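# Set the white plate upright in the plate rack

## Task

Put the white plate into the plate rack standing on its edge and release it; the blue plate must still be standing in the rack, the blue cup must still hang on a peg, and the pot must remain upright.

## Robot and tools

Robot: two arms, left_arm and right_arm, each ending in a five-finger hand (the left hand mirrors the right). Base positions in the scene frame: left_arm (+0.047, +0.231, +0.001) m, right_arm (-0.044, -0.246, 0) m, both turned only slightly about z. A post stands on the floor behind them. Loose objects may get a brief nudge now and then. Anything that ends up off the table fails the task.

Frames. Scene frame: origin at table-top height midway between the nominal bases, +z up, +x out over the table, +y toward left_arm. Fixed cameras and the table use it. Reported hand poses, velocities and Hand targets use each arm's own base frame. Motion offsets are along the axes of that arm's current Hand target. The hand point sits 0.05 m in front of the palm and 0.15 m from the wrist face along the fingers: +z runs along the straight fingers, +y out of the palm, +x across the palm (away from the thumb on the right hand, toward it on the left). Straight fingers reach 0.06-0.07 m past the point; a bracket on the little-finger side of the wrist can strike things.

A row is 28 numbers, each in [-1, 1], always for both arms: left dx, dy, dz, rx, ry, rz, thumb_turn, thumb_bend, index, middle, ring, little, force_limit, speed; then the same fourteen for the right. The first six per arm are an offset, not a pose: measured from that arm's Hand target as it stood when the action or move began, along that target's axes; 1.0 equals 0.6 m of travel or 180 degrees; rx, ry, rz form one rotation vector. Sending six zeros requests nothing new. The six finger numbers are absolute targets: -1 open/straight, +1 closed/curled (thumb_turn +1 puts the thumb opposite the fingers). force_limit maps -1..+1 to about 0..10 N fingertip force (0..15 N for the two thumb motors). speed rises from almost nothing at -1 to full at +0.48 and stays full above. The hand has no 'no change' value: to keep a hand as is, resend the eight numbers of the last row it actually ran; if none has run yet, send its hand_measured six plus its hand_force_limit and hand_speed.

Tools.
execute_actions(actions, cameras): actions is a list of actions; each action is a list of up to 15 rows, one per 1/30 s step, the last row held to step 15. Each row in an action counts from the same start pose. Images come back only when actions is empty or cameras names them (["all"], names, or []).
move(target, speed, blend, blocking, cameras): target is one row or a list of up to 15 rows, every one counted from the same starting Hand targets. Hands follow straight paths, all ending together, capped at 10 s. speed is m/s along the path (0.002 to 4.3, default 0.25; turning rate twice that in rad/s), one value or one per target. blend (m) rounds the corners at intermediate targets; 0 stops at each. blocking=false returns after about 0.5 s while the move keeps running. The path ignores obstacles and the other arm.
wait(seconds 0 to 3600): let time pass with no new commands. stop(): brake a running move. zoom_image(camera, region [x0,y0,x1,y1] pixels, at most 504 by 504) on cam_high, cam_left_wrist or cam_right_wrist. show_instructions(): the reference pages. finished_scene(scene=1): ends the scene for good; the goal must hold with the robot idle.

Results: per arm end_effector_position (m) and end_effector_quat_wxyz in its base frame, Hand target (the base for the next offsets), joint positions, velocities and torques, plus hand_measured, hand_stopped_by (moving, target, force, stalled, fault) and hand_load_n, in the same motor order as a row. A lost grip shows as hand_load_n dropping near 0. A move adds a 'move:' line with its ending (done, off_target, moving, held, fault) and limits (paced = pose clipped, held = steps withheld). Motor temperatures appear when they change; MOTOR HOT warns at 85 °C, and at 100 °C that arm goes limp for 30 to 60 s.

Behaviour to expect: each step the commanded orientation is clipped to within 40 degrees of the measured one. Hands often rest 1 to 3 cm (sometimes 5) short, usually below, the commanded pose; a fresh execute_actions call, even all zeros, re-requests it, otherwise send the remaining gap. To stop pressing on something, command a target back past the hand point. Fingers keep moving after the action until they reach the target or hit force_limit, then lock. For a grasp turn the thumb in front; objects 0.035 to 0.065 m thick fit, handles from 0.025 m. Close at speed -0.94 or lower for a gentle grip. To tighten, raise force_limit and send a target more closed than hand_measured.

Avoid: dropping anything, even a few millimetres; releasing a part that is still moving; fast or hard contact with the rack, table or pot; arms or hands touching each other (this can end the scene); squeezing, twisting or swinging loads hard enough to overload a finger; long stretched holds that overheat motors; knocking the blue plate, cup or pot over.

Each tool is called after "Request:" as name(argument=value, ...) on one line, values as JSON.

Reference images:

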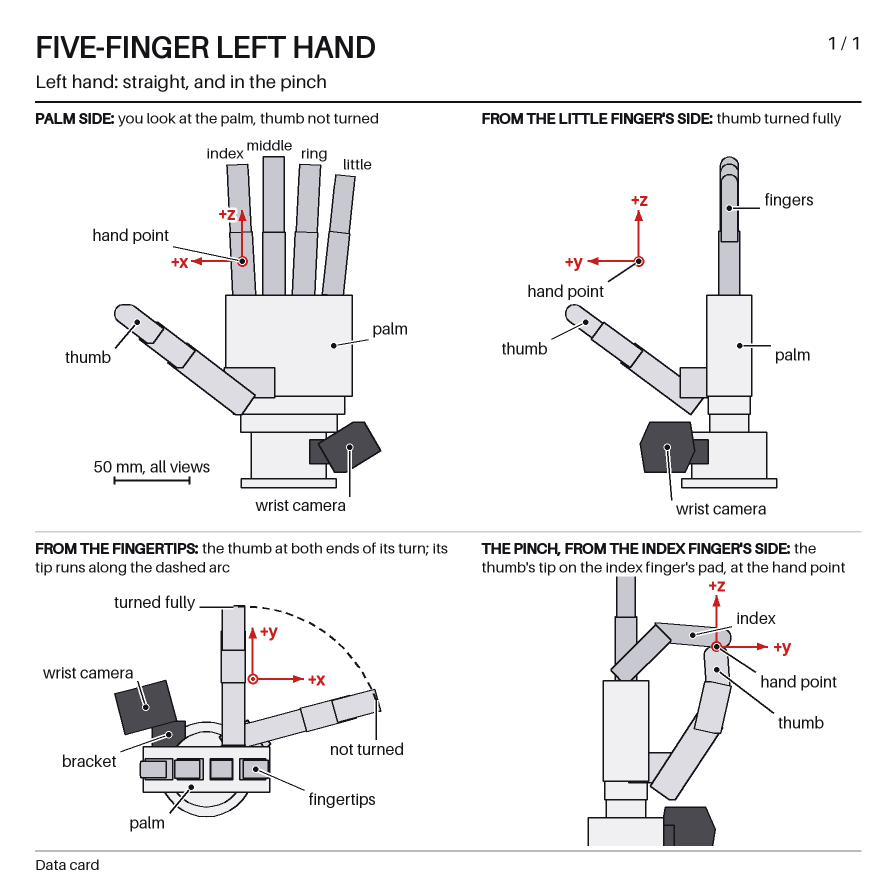

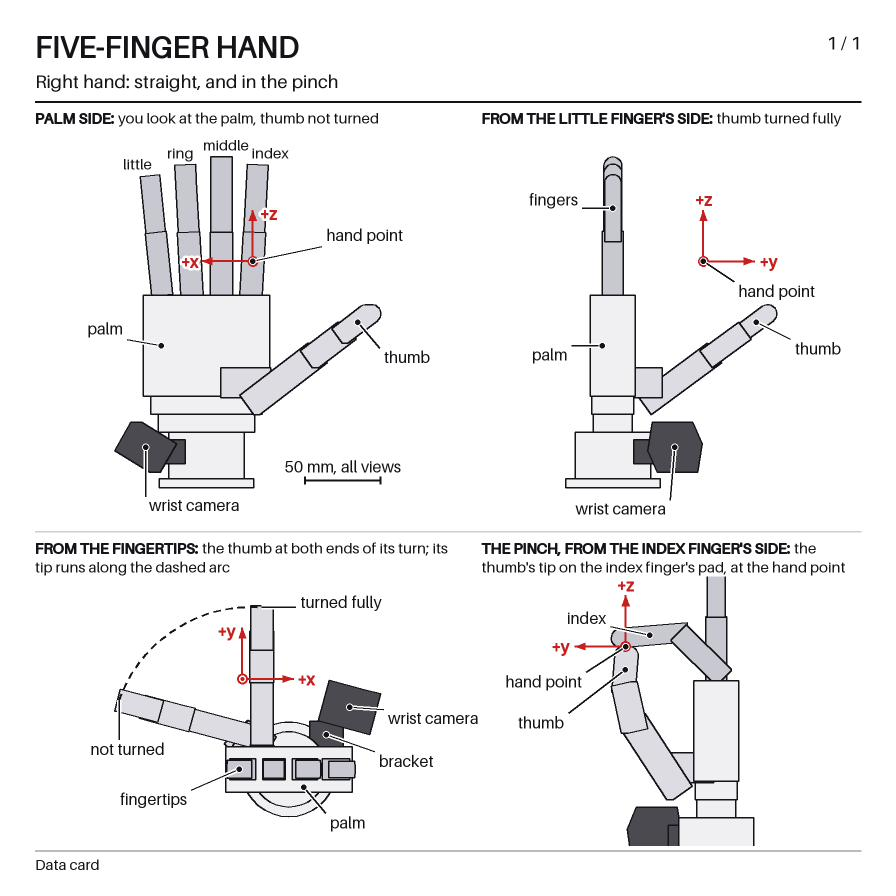

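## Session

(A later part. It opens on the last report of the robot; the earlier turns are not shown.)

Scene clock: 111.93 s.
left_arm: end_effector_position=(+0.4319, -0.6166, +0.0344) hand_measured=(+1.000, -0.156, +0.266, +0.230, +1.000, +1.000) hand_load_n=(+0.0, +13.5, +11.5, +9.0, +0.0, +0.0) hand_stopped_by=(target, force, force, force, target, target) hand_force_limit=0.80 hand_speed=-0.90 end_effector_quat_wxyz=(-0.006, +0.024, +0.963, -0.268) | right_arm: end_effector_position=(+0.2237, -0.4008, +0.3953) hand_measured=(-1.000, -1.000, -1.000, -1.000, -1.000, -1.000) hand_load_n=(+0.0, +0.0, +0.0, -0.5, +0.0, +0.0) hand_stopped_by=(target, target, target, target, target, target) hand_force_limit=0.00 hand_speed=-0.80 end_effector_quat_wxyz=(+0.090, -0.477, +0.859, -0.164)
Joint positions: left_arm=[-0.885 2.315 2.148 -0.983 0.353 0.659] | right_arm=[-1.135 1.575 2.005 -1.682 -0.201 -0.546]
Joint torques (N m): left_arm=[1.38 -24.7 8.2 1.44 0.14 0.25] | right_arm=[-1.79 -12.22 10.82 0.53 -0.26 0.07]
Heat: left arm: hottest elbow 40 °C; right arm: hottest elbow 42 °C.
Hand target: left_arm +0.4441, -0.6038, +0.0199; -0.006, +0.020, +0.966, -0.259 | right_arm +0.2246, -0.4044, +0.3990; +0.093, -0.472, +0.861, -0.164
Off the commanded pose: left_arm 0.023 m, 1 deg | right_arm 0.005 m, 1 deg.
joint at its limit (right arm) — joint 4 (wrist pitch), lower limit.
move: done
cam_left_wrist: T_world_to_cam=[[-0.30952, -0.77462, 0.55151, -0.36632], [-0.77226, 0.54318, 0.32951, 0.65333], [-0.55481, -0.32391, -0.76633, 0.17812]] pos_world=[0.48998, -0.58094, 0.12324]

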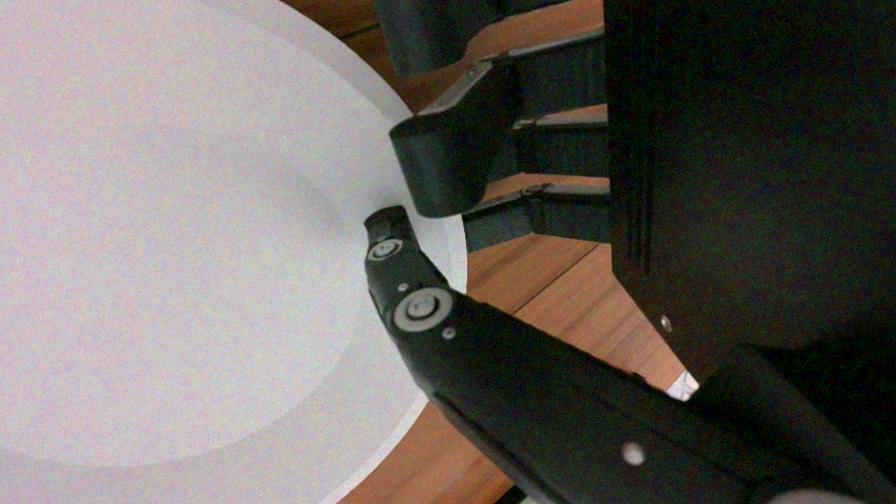

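Request:
move(target=[0,-0.0468,-0.1587,0.1667,0,0,1,0.4,0.7,0.7,1,1,0.8,-0.9,0,0,0,0,0,0,-1,-1,-1,-1,-1,-1,0,-0.8], speed=0.07, cameras=["all"])

Request:
zoom_image(camera="cam_right_wrist", region=[300, 290, 460, 420])

Scene clock: 118.63 s.
left_arm: end_effector_position=(+0.4354, -0.5824, +0.0971) hand_measured=(+1.000, -0.156, +0.266, +0.230, +1.000, +1.000) hand_load_n=(+0.0, +14.0, +9.5, +10.0, +0.0, +0.0) hand_stopped_by=(target, force, force, force, target, target) hand_force_limit=0.80 hand_speed=-0.90 end_effector_quat_wxyz=(-0.023, +0.022, +0.873, -0.487) | right_arm: end_effector_position=(+0.2237, -0.4008, +0.3953) hand_measured=(-1.000, -1.000, -1.000, -1.000, -1.000, -1.000) hand_load_n=(+0.0, +0.0, +0.0, +0.0, +0.0, +0.0) hand_stopped_by=(target, target, target, target, target, target) hand_force_limit=0.00 hand_speed=-0.80 end_effector_quat_wxyz=(+0.090, -0.477, +0.859, -0.164)
Joint positions: left_arm=[-0.757 2.022 1.646 -0.396 0.72 0.549] | right_arm=[-1.135 1.575 2.005 -1.682 -0.201 -0.546]
Joint torques (N m): left_arm=[1.08 -24.23 9.02 2.48 0.57 -0.07] | right_arm=[-1.73 -12.4 10.84 0.57 -0.27 0.08]
Motor temperatures (°C): left_arm=[33 38 39 34 36 31] | right_arm=[36 33 42 36 34 35]
Heat: left arm: hottest elbow 39 °C; right arm: hottest elbow 42 °C.
Hand target: left_arm +0.4449, -0.5805, +0.1164; -0.011, +0.018, +0.866, -0.500 | right_arm +0.2246, -0.4044, +0.3990; +0.093, -0.472, +0.861, -0.164
Off the commanded pose: left_arm 0.022 m, 2 deg | right_arm 0.005 m, 1 deg.
joint at its limit (right arm) — joint 4 (wrist pitch), lower limit.
move: off_target (left_arm)
cam_left_wrist: T_world_to_cam=[[-0.28114, -0.43212, 0.85687, -0.21593], [-0.75926, 0.64624, 0.07679, 0.6957], [-0.58693, -0.629, -0.50977, 0.05051]] pos_world=[0.49716, -0.51113, 0.15736]
cam_right_wrist: T_world_to_cam=[[-0.88654, 0.2649, -0.37931, 0.45763], [0.11184, 0.91825, 0.37988, 0.19653], [0.44893, 0.29436, -0.84369, 0.4688]] pos_world=[0.17327, -0.43968, 0.49445]

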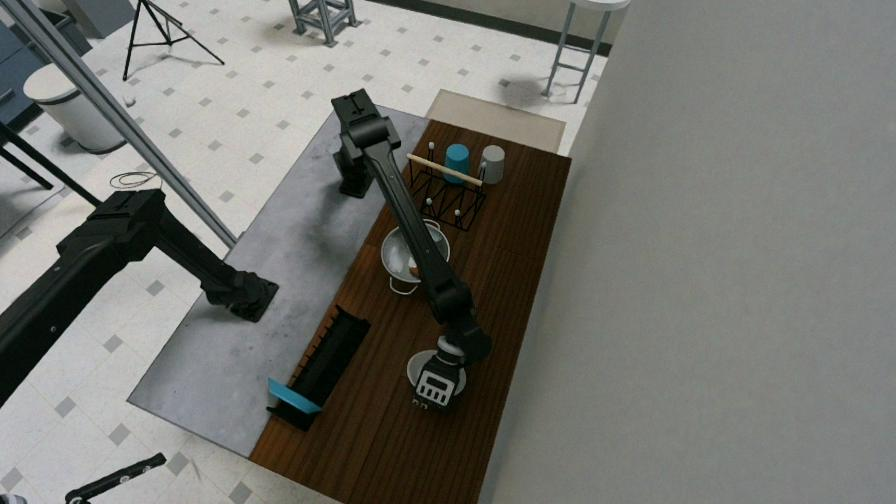

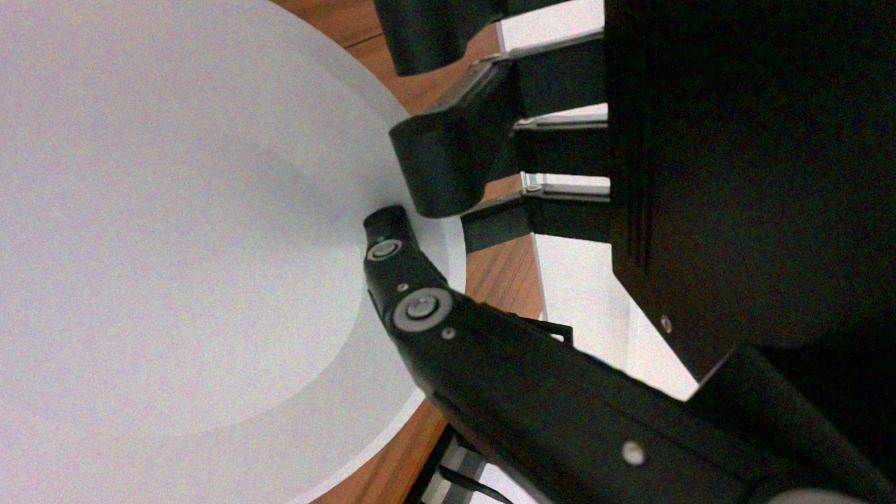

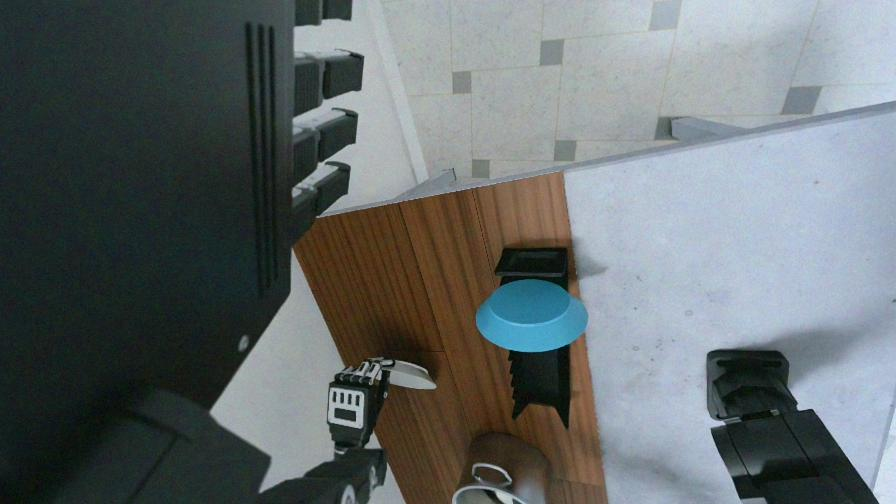

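Scaled by 3.150 from the camera's image (finer frame: 1280x720).

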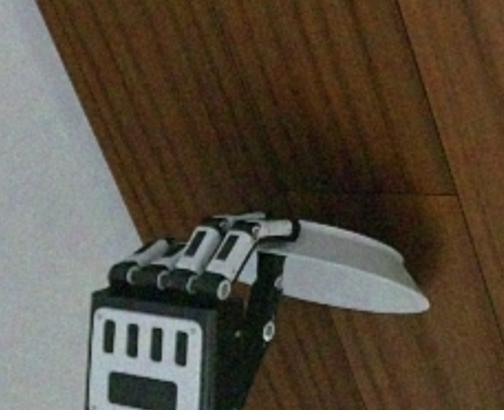

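Request:
move(target=[[0.025,-0.1507,-0.0858,0.1111,0,0,1,0.4,0.7,0.7,1,1,0.8,-0.9,0,0,0,0,0,0,-1,-1,-1,-1,-1,-1,0,-0.8],[0.0933,-0.2655,-0.1537,0.2667,0,0,1,0.4,0.7,0.7,1,1,0.8,-0.9,0,0,0,0,0,0,-1,-1,-1,-1,-1,-1,0,-0.8],[0.4432,-0.2617,-0.1267,0.2667,0,0,1,0.4,0.7,0.7,1,1,0.8,-0.9,0,0,0,0,0,0,-1,-1,-1,-1,-1,-1,0,-0.8]], speed=0.1, blend=0.02, cameras=["all"])

Request:
zoom_image(camera="cam_right_wrist", region=[380, 230, 640, 480])

Request:
zoom_image(camera="cam_high", region=[220, 240, 460, 460])

Scene clock: 137.10 s.
left_arm: end_effector_position=(+0.1848, -0.5826, +0.2746) hand_measured=(+1.000, -0.158, +0.266, +0.230, +1.000, +1.000) hand_load_n=(+0.0, +14.0, +10.0, +10.0, +0.0, +0.5) hand_stopped_by=(target, force, force, force, target, target) hand_force_limit=0.80 hand_speed=-0.90 end_effector_quat_wxyz=(+0.024, +0.001, -0.600, +0.800) | right_arm: end_effector_position=(+0.2237, -0.4008, +0.3953) hand_measured=(-1.000, -1.000, -1.000, -1.000, -1.000, -1.000) hand_load_n=(+0.0, +0.0, +0.0, +0.0, +0.0, +0.0) hand_stopped_by=(target, target, target, target, target, target) hand_force_limit=0.00 hand_speed=-0.80 end_effector_quat_wxyz=(+0.090, -0.477, +0.859, -0.164)
Joint positions: left_arm=[-1.039 1.566 0.83 1.069 0.535 -0.206] | right_arm=[-1.135 1.575 2.005 -1.682 -0.201 -0.546]
Joint torques (N m): left_arm=[-0.91 -14.74 7.77 2.56 -0.2 0.23] | right_arm=[-1.67 -12.22 10.8 0.53 -0.27 0.08]
Heat: left arm: hottest elbow 39 °C; right arm: hottest elbow 43 °C.
Hand target: left_arm +0.1790, -0.5820, +0.2907; +0.017, -0.012, -0.587, +0.809 | right_arm +0.2246, -0.4044, +0.3990; +0.093, -0.472, +0.861, -0.164
Off the commanded pose: left_arm 0.017 m, 2 deg | right_arm 0.005 m, 1 deg.
joint at its limit (right arm) — joint 4 (wrist pitch), lower limit.
move: off_target (left_arm)
cam_left_wrist: T_world_to_cam=[[-0.22948, 0.34136, 0.91149, -0.01248], [-0.79292, 0.47753, -0.37847, 0.52493], [-0.56446, -0.80959, 0.16109, -0.29981]] pos_world=[0.24413, -0.48914, 0.25835]
cam_right_wrist: T_world_to_cam=[[-0.88654, 0.2649, -0.37931, 0.45763], [0.11184, 0.91825, 0.37988, 0.19653], [0.44893, 0.29436, -0.84369, 0.4688]] pos_world=[0.17327, -0.43968, 0.49445]

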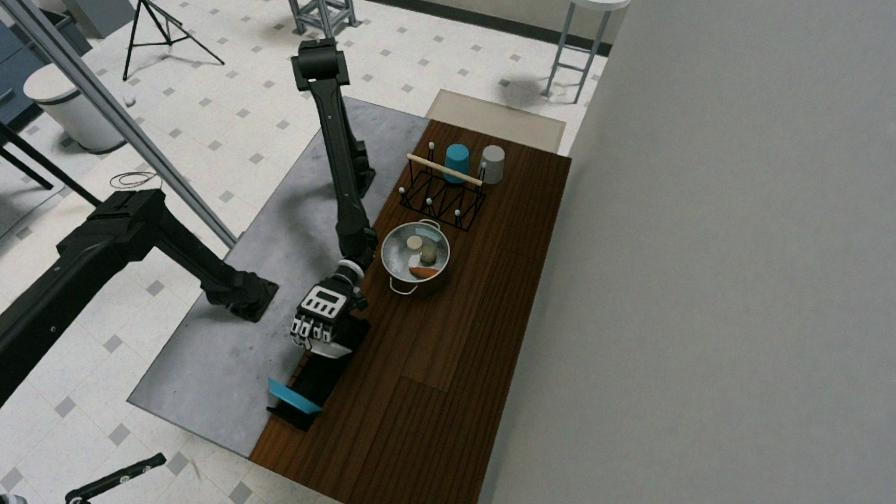

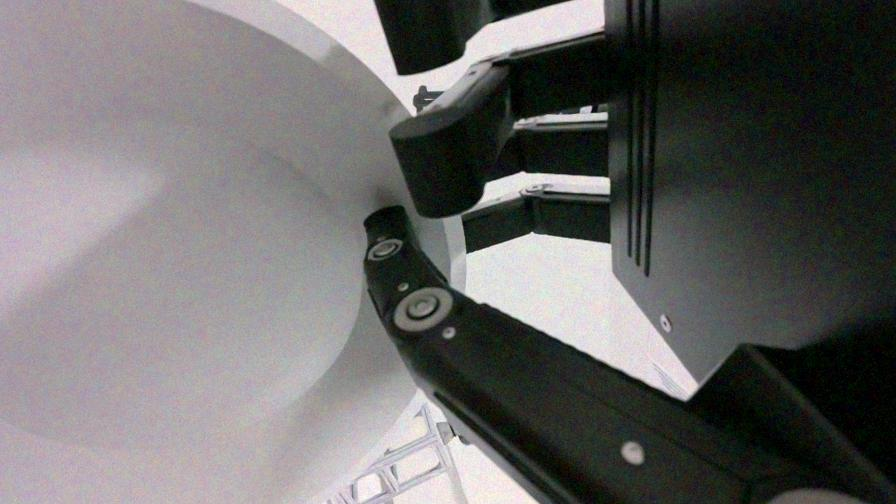

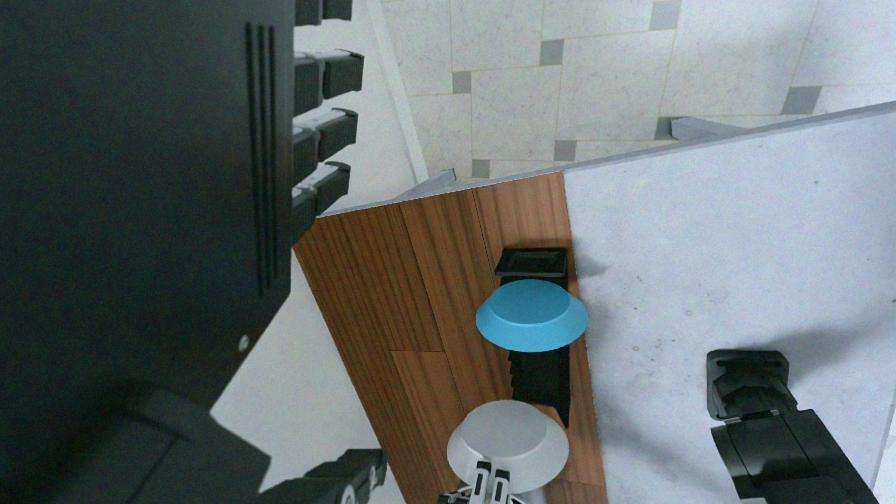

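Scaled by 1.938 from the camera's image (finer frame: 1280x720).

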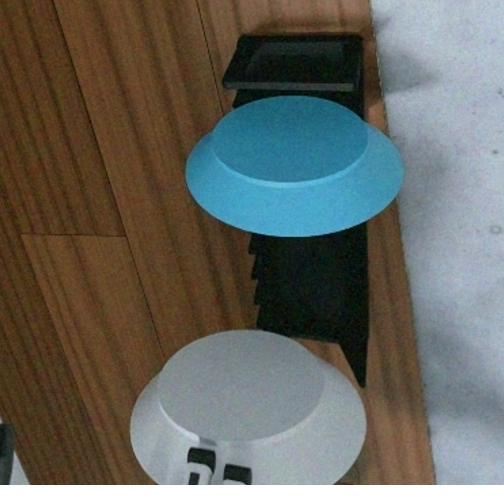

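Scaled by 2.100 from the camera's image (finer frame: 1280x720).

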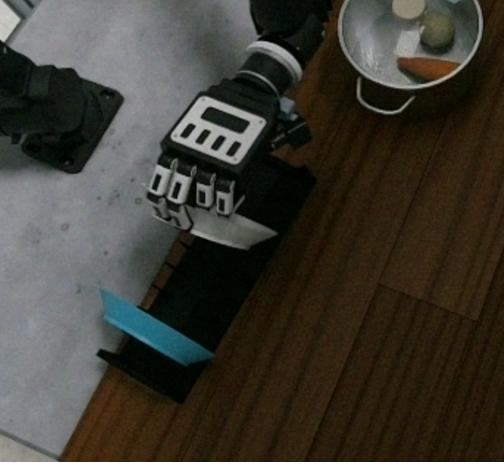

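Request:
zoom_image(camera="cam_high", region=[255, 300, 385, 430])

Request:
zoom_image(camera="cam_right_wrist", region=[480, 330, 600, 450])

Scaled by 3.877 from the camera's image (finer frame: 1280x720).

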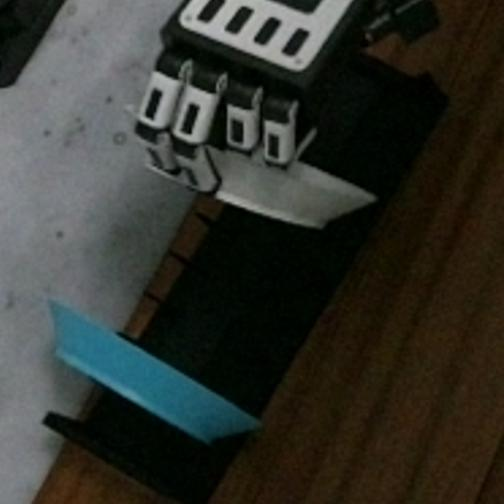

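Scaled by 4.200 from the camera's image (finer frame: 1280x720).

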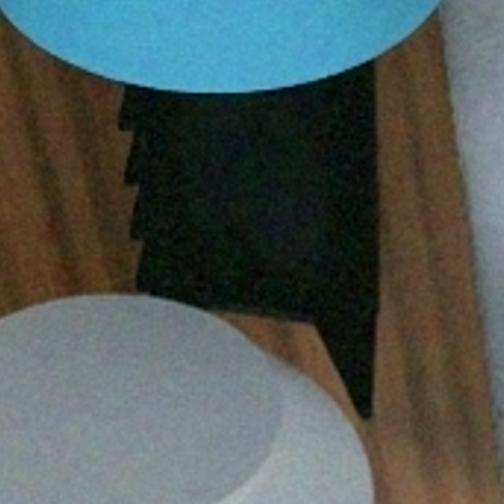

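Request:
move(target=[0.0405,0.1238,-0.0268,0,0.0317,-0.0104,1,0.4,0.7,0.7,1,1,0.8,-0.9,0,0,0,0,0,0,-1,-1,-1,-1,-1,-1,0,-0.8], speed=0.07, cameras=["all"])

Request:
zoom_image(camera="cam_right_wrist", region=[440, 270, 600, 450])

Request:
zoom_image(camera="cam_high", region=[255, 300, 385, 430])

Scene clock: 147.70 s.
left_arm: end_effector_position=(+0.1630, -0.5854, +0.2150) hand_measured=(+1.000, -0.158, +0.266, +0.230, +1.000, +1.000) hand_load_n=(+0.0, +14.0, +10.0, +10.0, +0.0, +0.0) hand_stopped_by=(target, force, force, force, target, target) hand_force_limit=0.80 hand_speed=-0.90 end_effector_quat_wxyz=(+0.049, -0.039, -0.591, +0.804) | right_arm: end_effector_position=(+0.2237, -0.4008, +0.3953) hand_measured=(-1.000, -1.000, -1.000, -1.000, -1.000, -1.000) hand_load_n=(+0.0, +0.0, +0.0, +0.0, +0.0, +0.0) hand_stopped_by=(target, target, target, target, target, target) hand_force_limit=0.00 hand_speed=-0.80 end_effector_quat_wxyz=(+0.090, -0.477, +0.859, -0.164)
Joint positions: left_arm=[-1.055 1.726 0.797 1.301 0.609 -0.215] | right_arm=[-1.135 1.575 2.005 -1.682 -0.201 -0.546]
Joint torques (N m): left_arm=[-1.14 -12.28 6.46 2.96 -0.03 -0.06] | right_arm=[-1.73 -12.28 10.85 0.54 -0.27 0.07]
Heat: left arm: hottest elbow 39 °C; right arm: hottest elbow 43 °C.
Hand target: left_arm +0.1543, -0.5888, +0.2152; +0.059, -0.043, -0.585, +0.807 | right_arm +0.2246, -0.4044, +0.3990; +0.093, -0.472, +0.861, -0.164
Off the commanded pose: left_arm 0.009 m, 1 deg | right_arm 0.005 m, 1 deg.
joint at its limit (right arm) — joint 4 (wrist pitch), lower limit.
move: done
cam_left_wrist: T_world_to_cam=[[-0.22836, 0.38054, 0.89613, 0.06381], [-0.73439, 0.53696, -0.41516, 0.51948], [-0.63916, -0.75291, 0.15684, -0.25856]] pos_world=[0.23081, -0.49789, 0.19904]
cam_right_wrist: T_world_to_cam=[[-0.88654, 0.2649, -0.37931, 0.45763], [0.11184, 0.91825, 0.37988, 0.19653], [0.44893, 0.29436, -0.84369, 0.4688]] pos_world=[0.17327, -0.43968, 0.49445]

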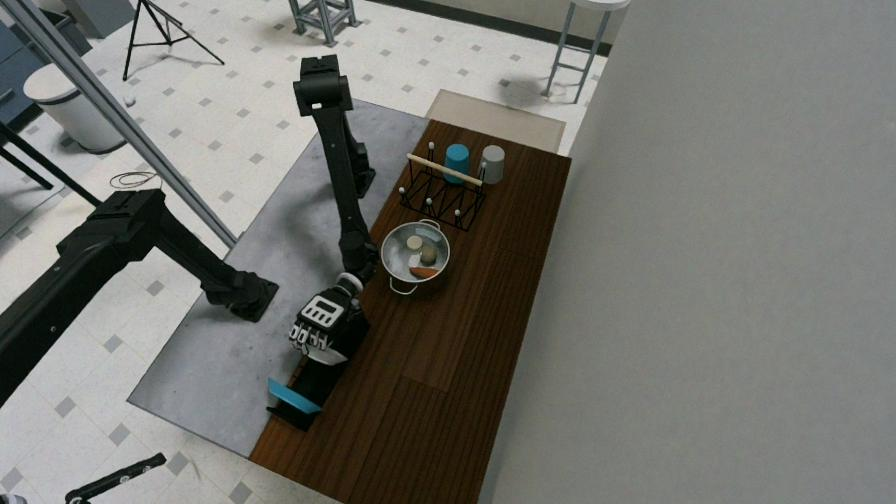

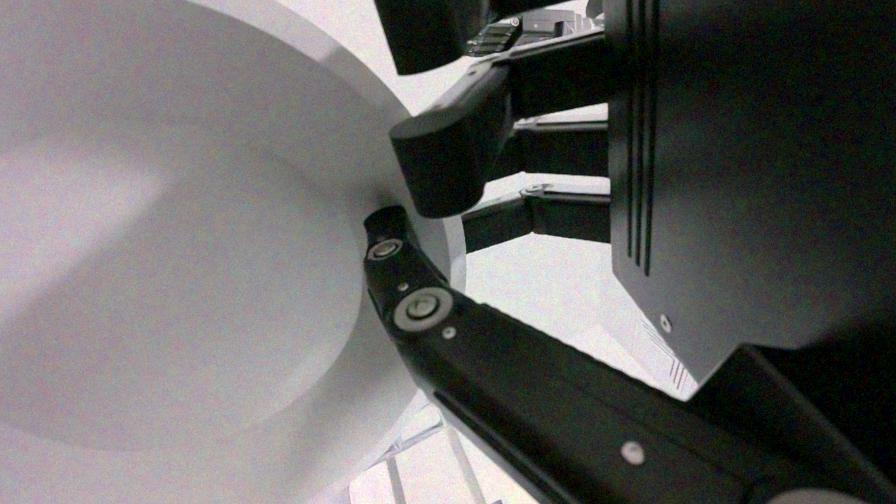

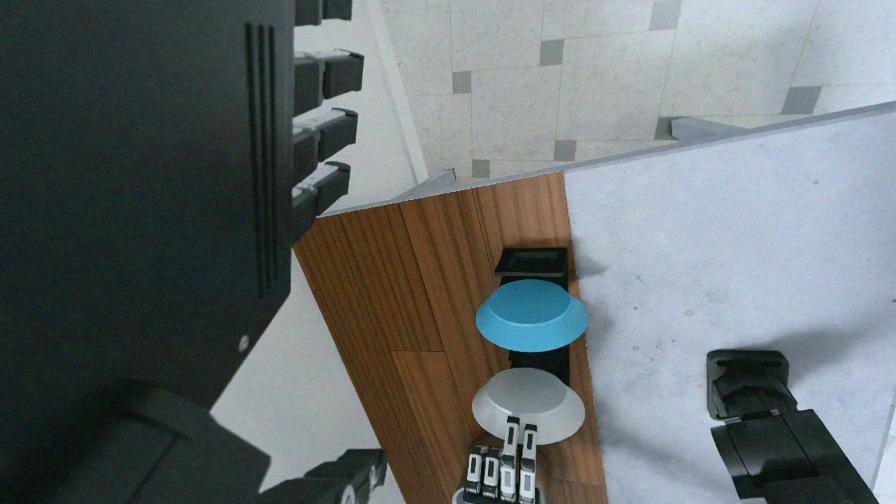

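Scaled by 2.800 from the camera's image (finer frame: 1280x720).

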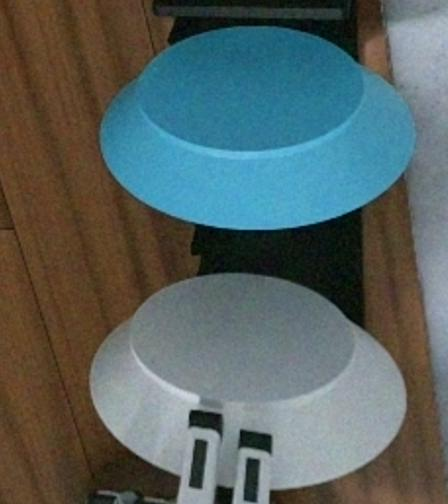

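Scaled by 3.877 from the camera's image (finer frame: 1280x720).

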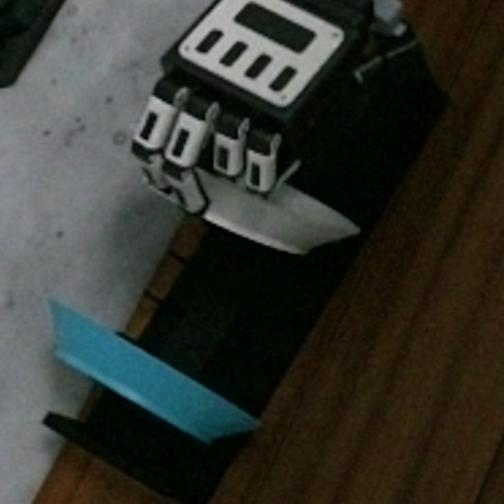

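Request:
move(target=[0.006,0.0023,0.007,0.05,0,0,1,0.4,0.7,0.7,1,1,0.8,-0.9,0,0,0,0,0,0,-1,-1,-1,-1,-1,-1,0,-0.8], speed=0.06, cameras=["all"])

Request:
zoom_image(camera="cam_right_wrist", region=[440, 270, 600, 450])

Request:
zoom_image(camera="cam_high", region=[255, 300, 385, 430])

Scene clock: 157.80 s.
left_arm: end_effector_position=(+0.1569, -0.5875, +0.2123) hand_measured=(+1.000, -0.158, +0.266, +0.230, +1.000, +1.000) hand_load_n=(+0.0, +13.5, +10.0, +10.0, +0.0, +0.0) hand_stopped_by=(target, force, force, force, target, target) hand_force_limit=0.80 hand_speed=-0.90 end_effector_quat_wxyz=(+0.052, -0.034, -0.542, +0.838) | right_arm: end_effector_position=(+0.2237, -0.4008, +0.3953) hand_measured=(-1.000, -1.000, -1.000, -1.000, -1.000, -1.000) hand_load_n=(+0.0, +0.0, +0.0, +0.0, +0.0, +0.0) hand_stopped_by=(target, target, target, target, target, target) hand_force_limit=0.00 hand_speed=-0.80 end_effector_quat_wxyz=(+0.090, -0.477, +0.859, -0.164)
Joint positions: left_arm=[-1.072 1.827 0.797 1.535 0.561 -0.286] | right_arm=[-1.135 1.575 2.005 -1.682 -0.201 -0.546]
Joint torques (N m): left_arm=[-1.32 -13.1 6.52 2.73 -0.32 -0.05] | right_arm=[-1.73 -12.22 10.8 0.49 -0.27 0.08]
Heat: left arm: hottest shoulder 38 °C; right arm: hottest elbow 44 °C.
Hand target: left_arm +0.1500, -0.5927, +0.2150; +0.062, -0.038, -0.520, +0.851 | right_arm +0.2246, -0.4044, +0.3990; +0.093, -0.472, +0.861, -0.164
Off the commanded pose: left_arm 0.009 m, 3 deg | right_arm 0.005 m, 1 deg.
joint sent to its limit (left arm) — joint 4 (wrist pitch), upper limit. The joint targets still meet the commanded pose.
joint at its limit (right arm) — joint 4 (wrist pitch), lower limit.
move: off_target (left_arm)
cam_left_wrist: T_world_to_cam=[[-0.2118, 0.48291, 0.84967, 0.13311], [-0.74378, 0.48432, -0.46067, 0.49523], [-0.63398, -0.72954, 0.2566, -0.27183]] pos_world=[0.2242, -0.50245, 0.1848]
cam_right_wrist: T_world_to_cam=[[-0.88654, 0.2649, -0.37931, 0.45763], [0.11184, 0.91825, 0.37988, 0.19653], [0.44893, 0.29436, -0.84369, 0.4688]] pos_world=[0.17327, -0.43968, 0.49445]

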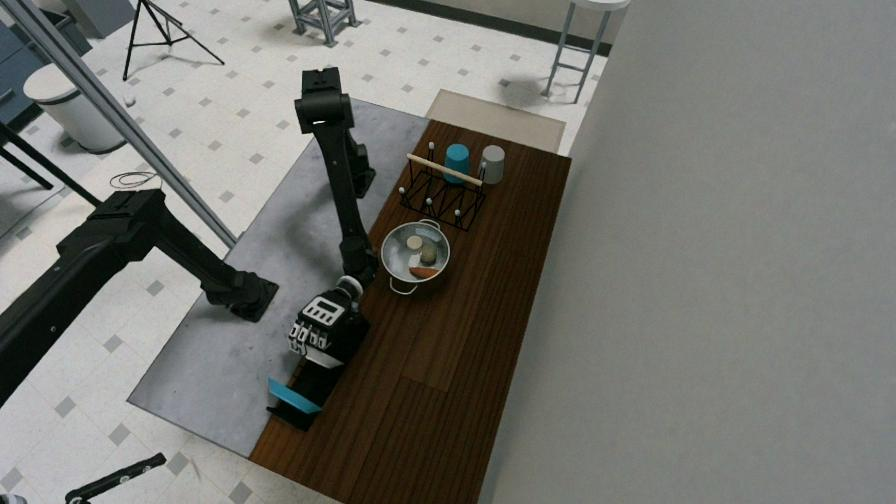

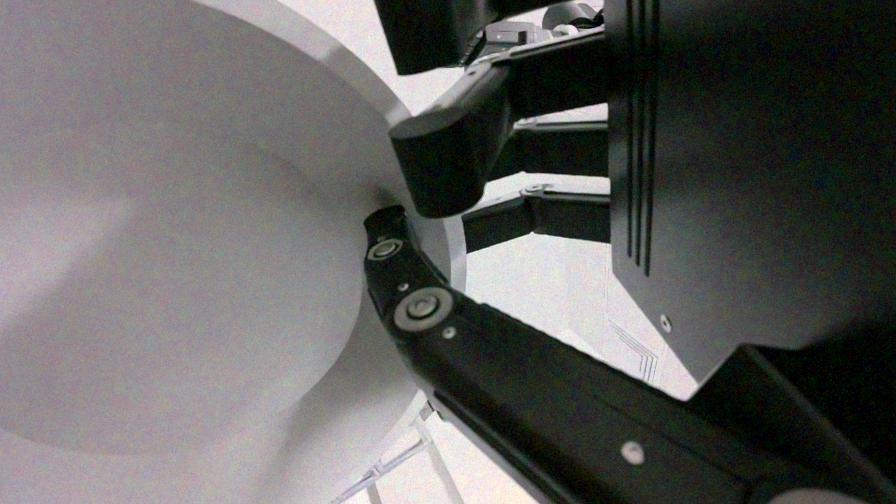

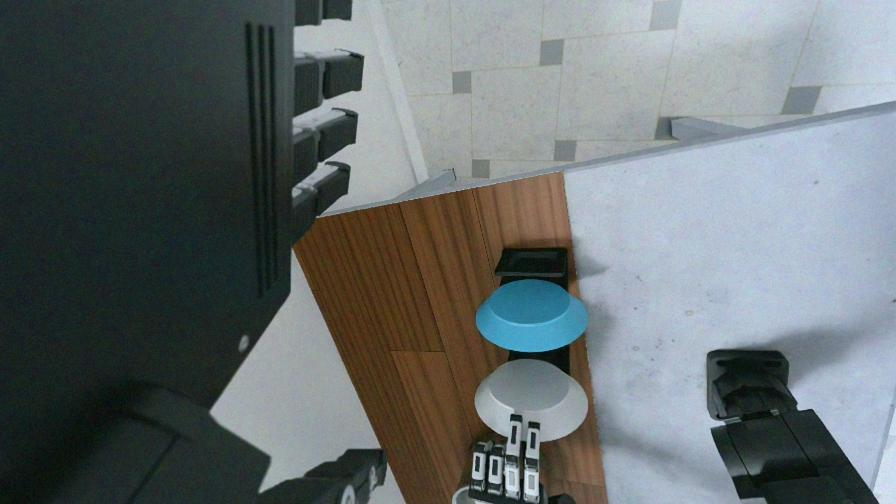

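Scaled by 2.800 from the camera's image (finer frame: 1280x720).

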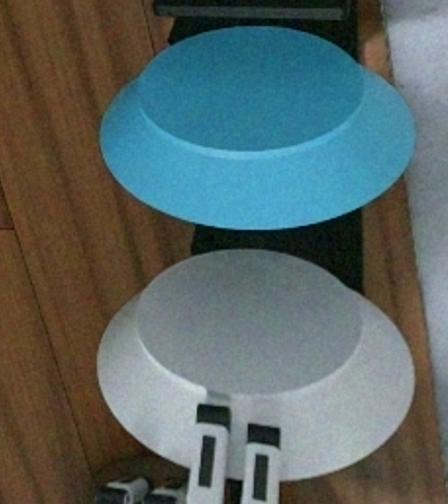

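Scaled by 3.877 from the camera's image (finer frame: 1280x720).

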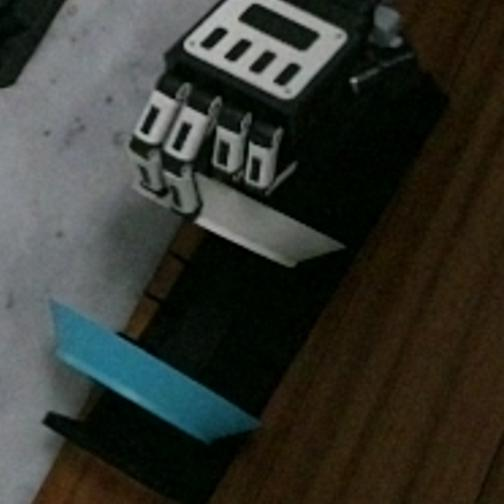

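Request:
move(target=[-0.006,0.0408,0.0067,0,0,0,1,0.4,0.7,0.7,1,1,0.8,-0.9,0,0,0,0,0,0,-1,-1,-1,-1,-1,-1,0,-0.8], speed=0.06, cameras=["all"])

Request:
zoom_image(camera="cam_right_wrist", region=[440, 270, 600, 450])

Request:
zoom_image(camera="cam_high", region=[255, 300, 385, 430])

Scene clock: 163.67 s.
left_arm: end_effector_position=(+0.1548, -0.5980, +0.1859) hand_measured=(+1.000, -0.158, +0.266, +0.230, +1.000, +1.000) hand_load_n=(+0.0, +13.0, +10.5, +10.0, +0.0, +0.0) hand_stopped_by=(target, force, force, force, target, target) hand_force_limit=0.80 hand_speed=-0.90 end_effector_quat_wxyz=(+0.062, -0.025, -0.556, +0.828) | right_arm: end_effector_position=(+0.2237, -0.4008, +0.3953) hand_measured=(-1.000, -1.000, -1.000, -1.000, -1.000, -1.000) hand_load_n=(+0.0, +0.0, +0.0, +0.0, +0.0, +0.0) hand_stopped_by=(target, target, target, target, target, target) hand_force_limit=0.00 hand_speed=-0.80 end_effector_quat_wxyz=(+0.090, -0.477, +0.859, -0.164)
Joint positions: left_arm=[-1.085 1.886 0.815 1.535 0.553 -0.286] | right_arm=[-1.135 1.575 2.005 -1.682 -0.201 -0.546]
Joint torques (N m): left_arm=[-0.73 -13.68 7.66 2.81 -0.23 0.11] | right_arm=[-1.79 -12.51 10.82 0.58 -0.27 0.07]
Heat: left arm: hottest shoulder 38 °C; right arm: hottest elbow 44 °C.
Hand target: left_arm +0.1515, -0.6077, +0.1951; +0.062, -0.038, -0.520, +0.851 | right_arm +0.2246, -0.4044, +0.3990; +0.093, -0.472, +0.861, -0.164
Off the commanded pose: left_arm 0.014 m, 5 deg | right_arm 0.005 m, 1 deg.
joint sent to its limit (left arm) — joint 4 (wrist pitch), upper limit. The joint targets are off in orientation, not in position.
joint at its limit (right arm) — joint 4 (wrist pitch), lower limit.
move: off_target (left_arm)
cam_left_wrist: T_world_to_cam=[[-0.18928, 0.4542, 0.87056, 0.1356], [-0.75109, 0.50411, -0.42631, 0.49313], [-0.63249, -0.73456, 0.24573, -0.2752]] pos_world=[0.22199, -0.51233, 0.1598]
cam_right_wrist: T_world_to_cam=[[-0.88654, 0.2649, -0.37931, 0.45763], [0.11184, 0.91825, 0.37988, 0.19653], [0.44893, 0.29436, -0.84369, 0.4688]] pos_world=[0.17327, -0.43968, 0.49445]

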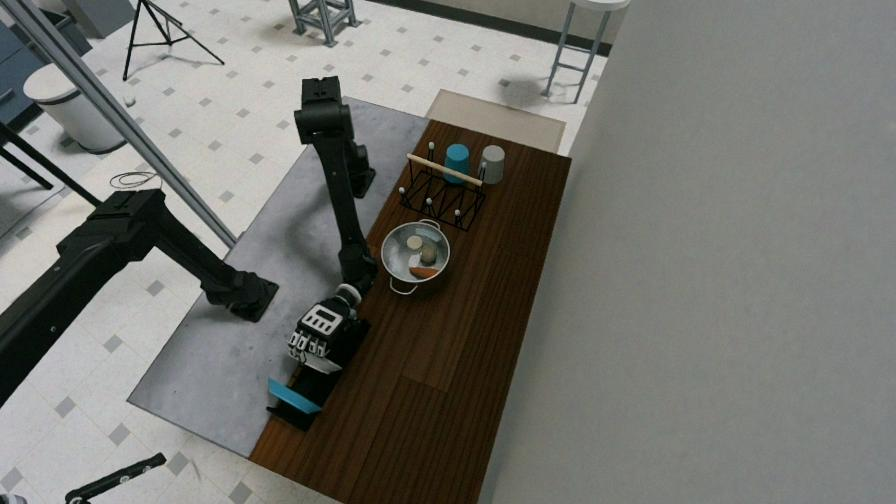

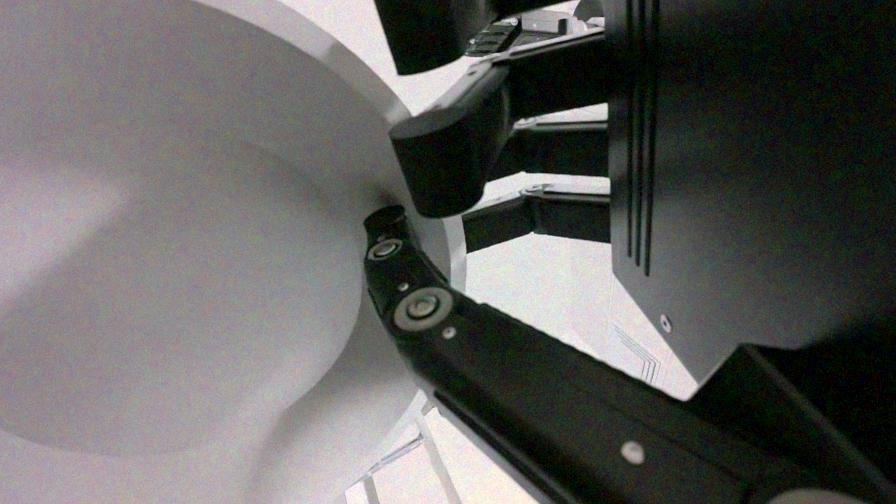

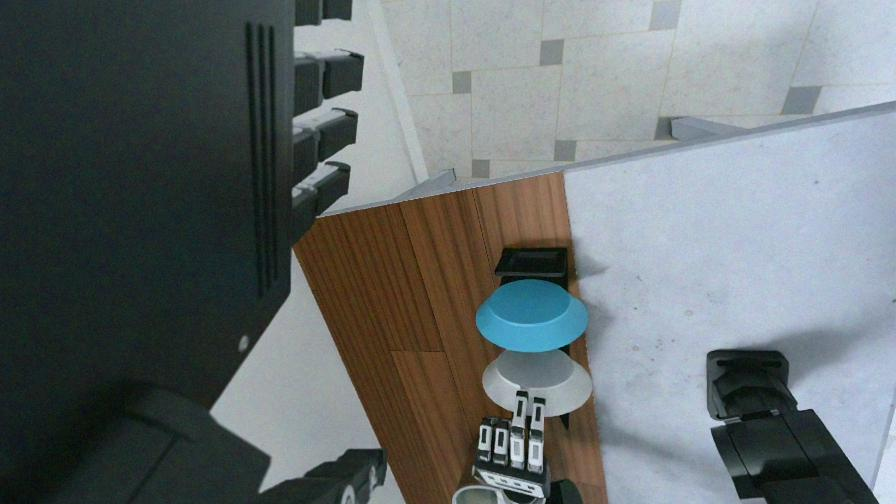

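Scaled by 2.800 from the camera's image (finer frame: 1280x720).

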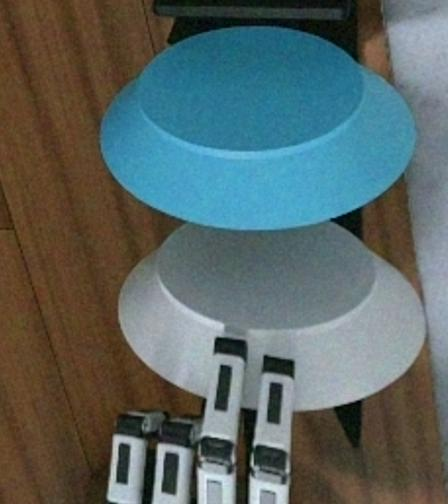

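Scaled by 3.877 from the camera's image (finer frame: 1280x720).

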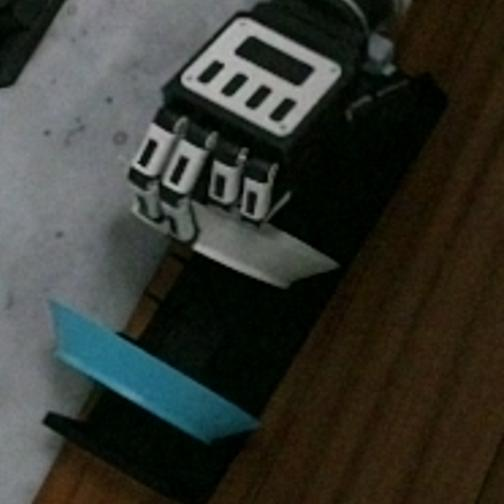

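Request:
move(target=[[-0.0045,0.0058,0.0113,0,0,0,1,0.4,0.7,0.7,1,1,0.8,-0.9,0,0,0,0,0,0,-1,-1,-1,-1,-1,-1,0,-0.8],[-0.0053,0.0415,0.0007,0,0,0,1,0.4,0.7,0.7,1,1,0.8,-0.9,0,0,0,0,0,0,-1,-1,-1,-1,-1,-1,0,-0.8]], speed=0.03, cameras=["all"])

Request:
zoom_image(camera="cam_right_wrist", region=[440, 270, 600, 450])

Request:
zoom_image(camera="cam_high", region=[255, 300, 385, 430])

Scene clock: 167.57 s.
left_arm: end_effector_position=(+0.1564, -0.6096, +0.1712) hand_measured=(+1.000, -0.158, +0.266, +0.230, +1.000, +1.000) hand_load_n=(+0.0, +11.5, +13.0, +10.0, +0.0, +0.0) hand_stopped_by=(target, force, force, force, target, target) hand_force_limit=0.80 hand_speed=-0.90 end_effector_quat_wxyz=(+0.064, -0.023, -0.560, +0.826) | right_arm: end_effector_position=(+0.2237, -0.4008, +0.3953) hand_measured=(-1.000, -1.000, -1.000, -1.000, -1.000, -1.000) hand_load_n=(+0.0, -0.5, +0.0, +0.0, +0.0, +0.0) hand_stopped_by=(target, target, target, target, target, target) hand_force_limit=0.00 hand_speed=-0.80 end_effector_quat_wxyz=(+0.090, -0.477, +0.859, -0.164)
Joint positions: left_arm=[-1.093 1.935 0.847 1.539 0.548 -0.282] | right_arm=[-1.135 1.575 2.005 -1.682 -0.201 -0.546]
Joint torques (N m): left_arm=[-0.91 -13.22 7.39 2.66 -0.22 0.25] | right_arm=[-1.61 -12.16 10.84 0.61 -0.28 0.08]
Heat: left arm: hottest shoulder 38 °C; right arm: hottest elbow 44 °C.
Hand target: left_arm +0.1529, -0.6197, +0.1729; +0.062, -0.038, -0.521, +0.851 | right_arm +0.2246, -0.4044, +0.3990; +0.093, -0.472, +0.861, -0.164
Off the commanded pose: left_arm 0.011 m, 6 deg | right_arm 0.005 m, 1 deg.
joint sent to its limit (left arm) — joint 4 (wrist pitch), upper limit. The joint targets are off in orientation, not in position.
joint at its limit (right arm) — joint 4 (wrist pitch), lower limit.
move: off_target (left_arm)
cam_left_wrist: T_world_to_cam=[[-0.18469, 0.44643, 0.87555, 0.14765], [-0.75173, 0.5097, -0.41846, 0.49617], [-0.63308, -0.73546, 0.24146, -0.27889]] pos_world=[0.22369, -0.52392, 0.1457]
cam_right_wrist: T_world_to_cam=[[-0.88654, 0.2649, -0.37931, 0.45763], [0.11184, 0.91825, 0.37988, 0.19653], [0.44893, 0.29436, -0.84369, 0.4688]] pos_world=[0.17327, -0.43968, 0.49445]

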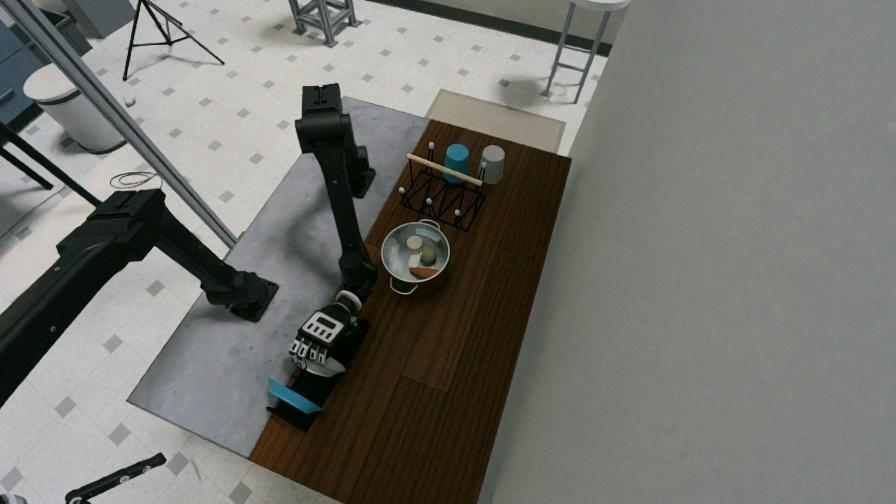

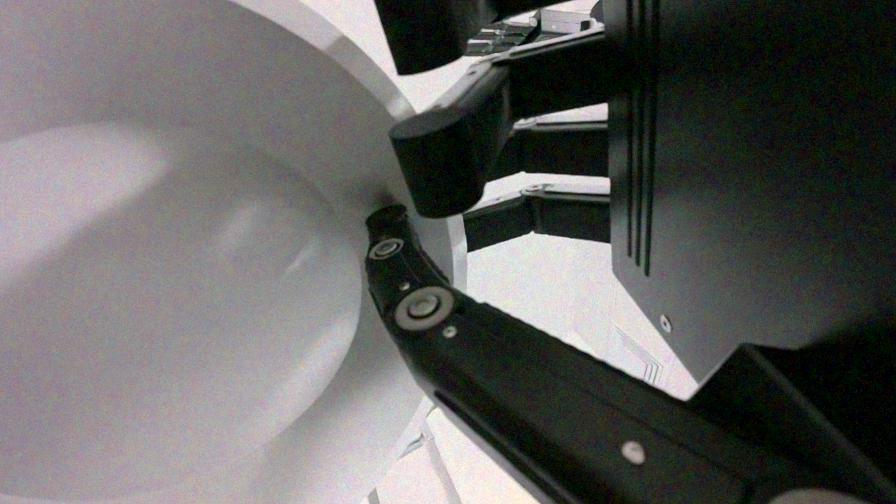

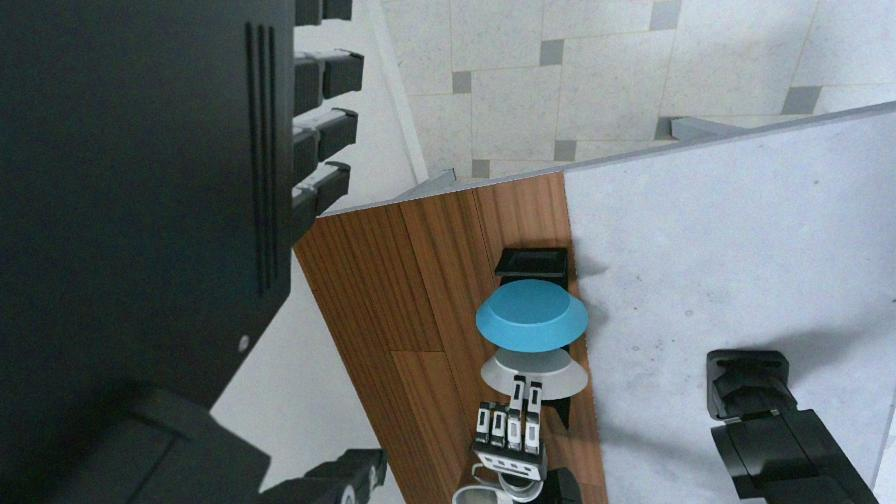

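Scaled by 2.800 from the camera's image (finer frame: 1280x720).

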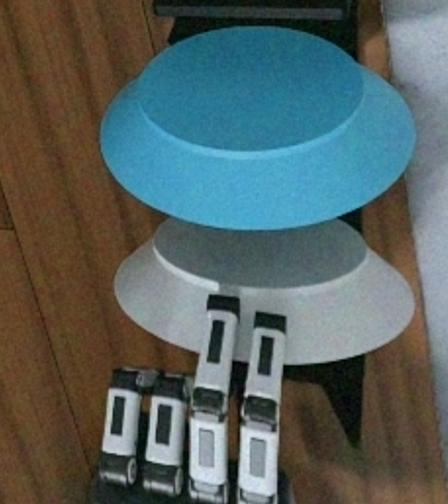

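Scaled by 3.877 from the camera's image (finer frame: 1280x720).

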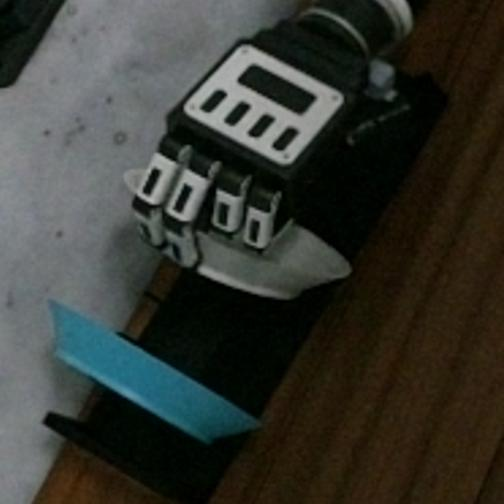

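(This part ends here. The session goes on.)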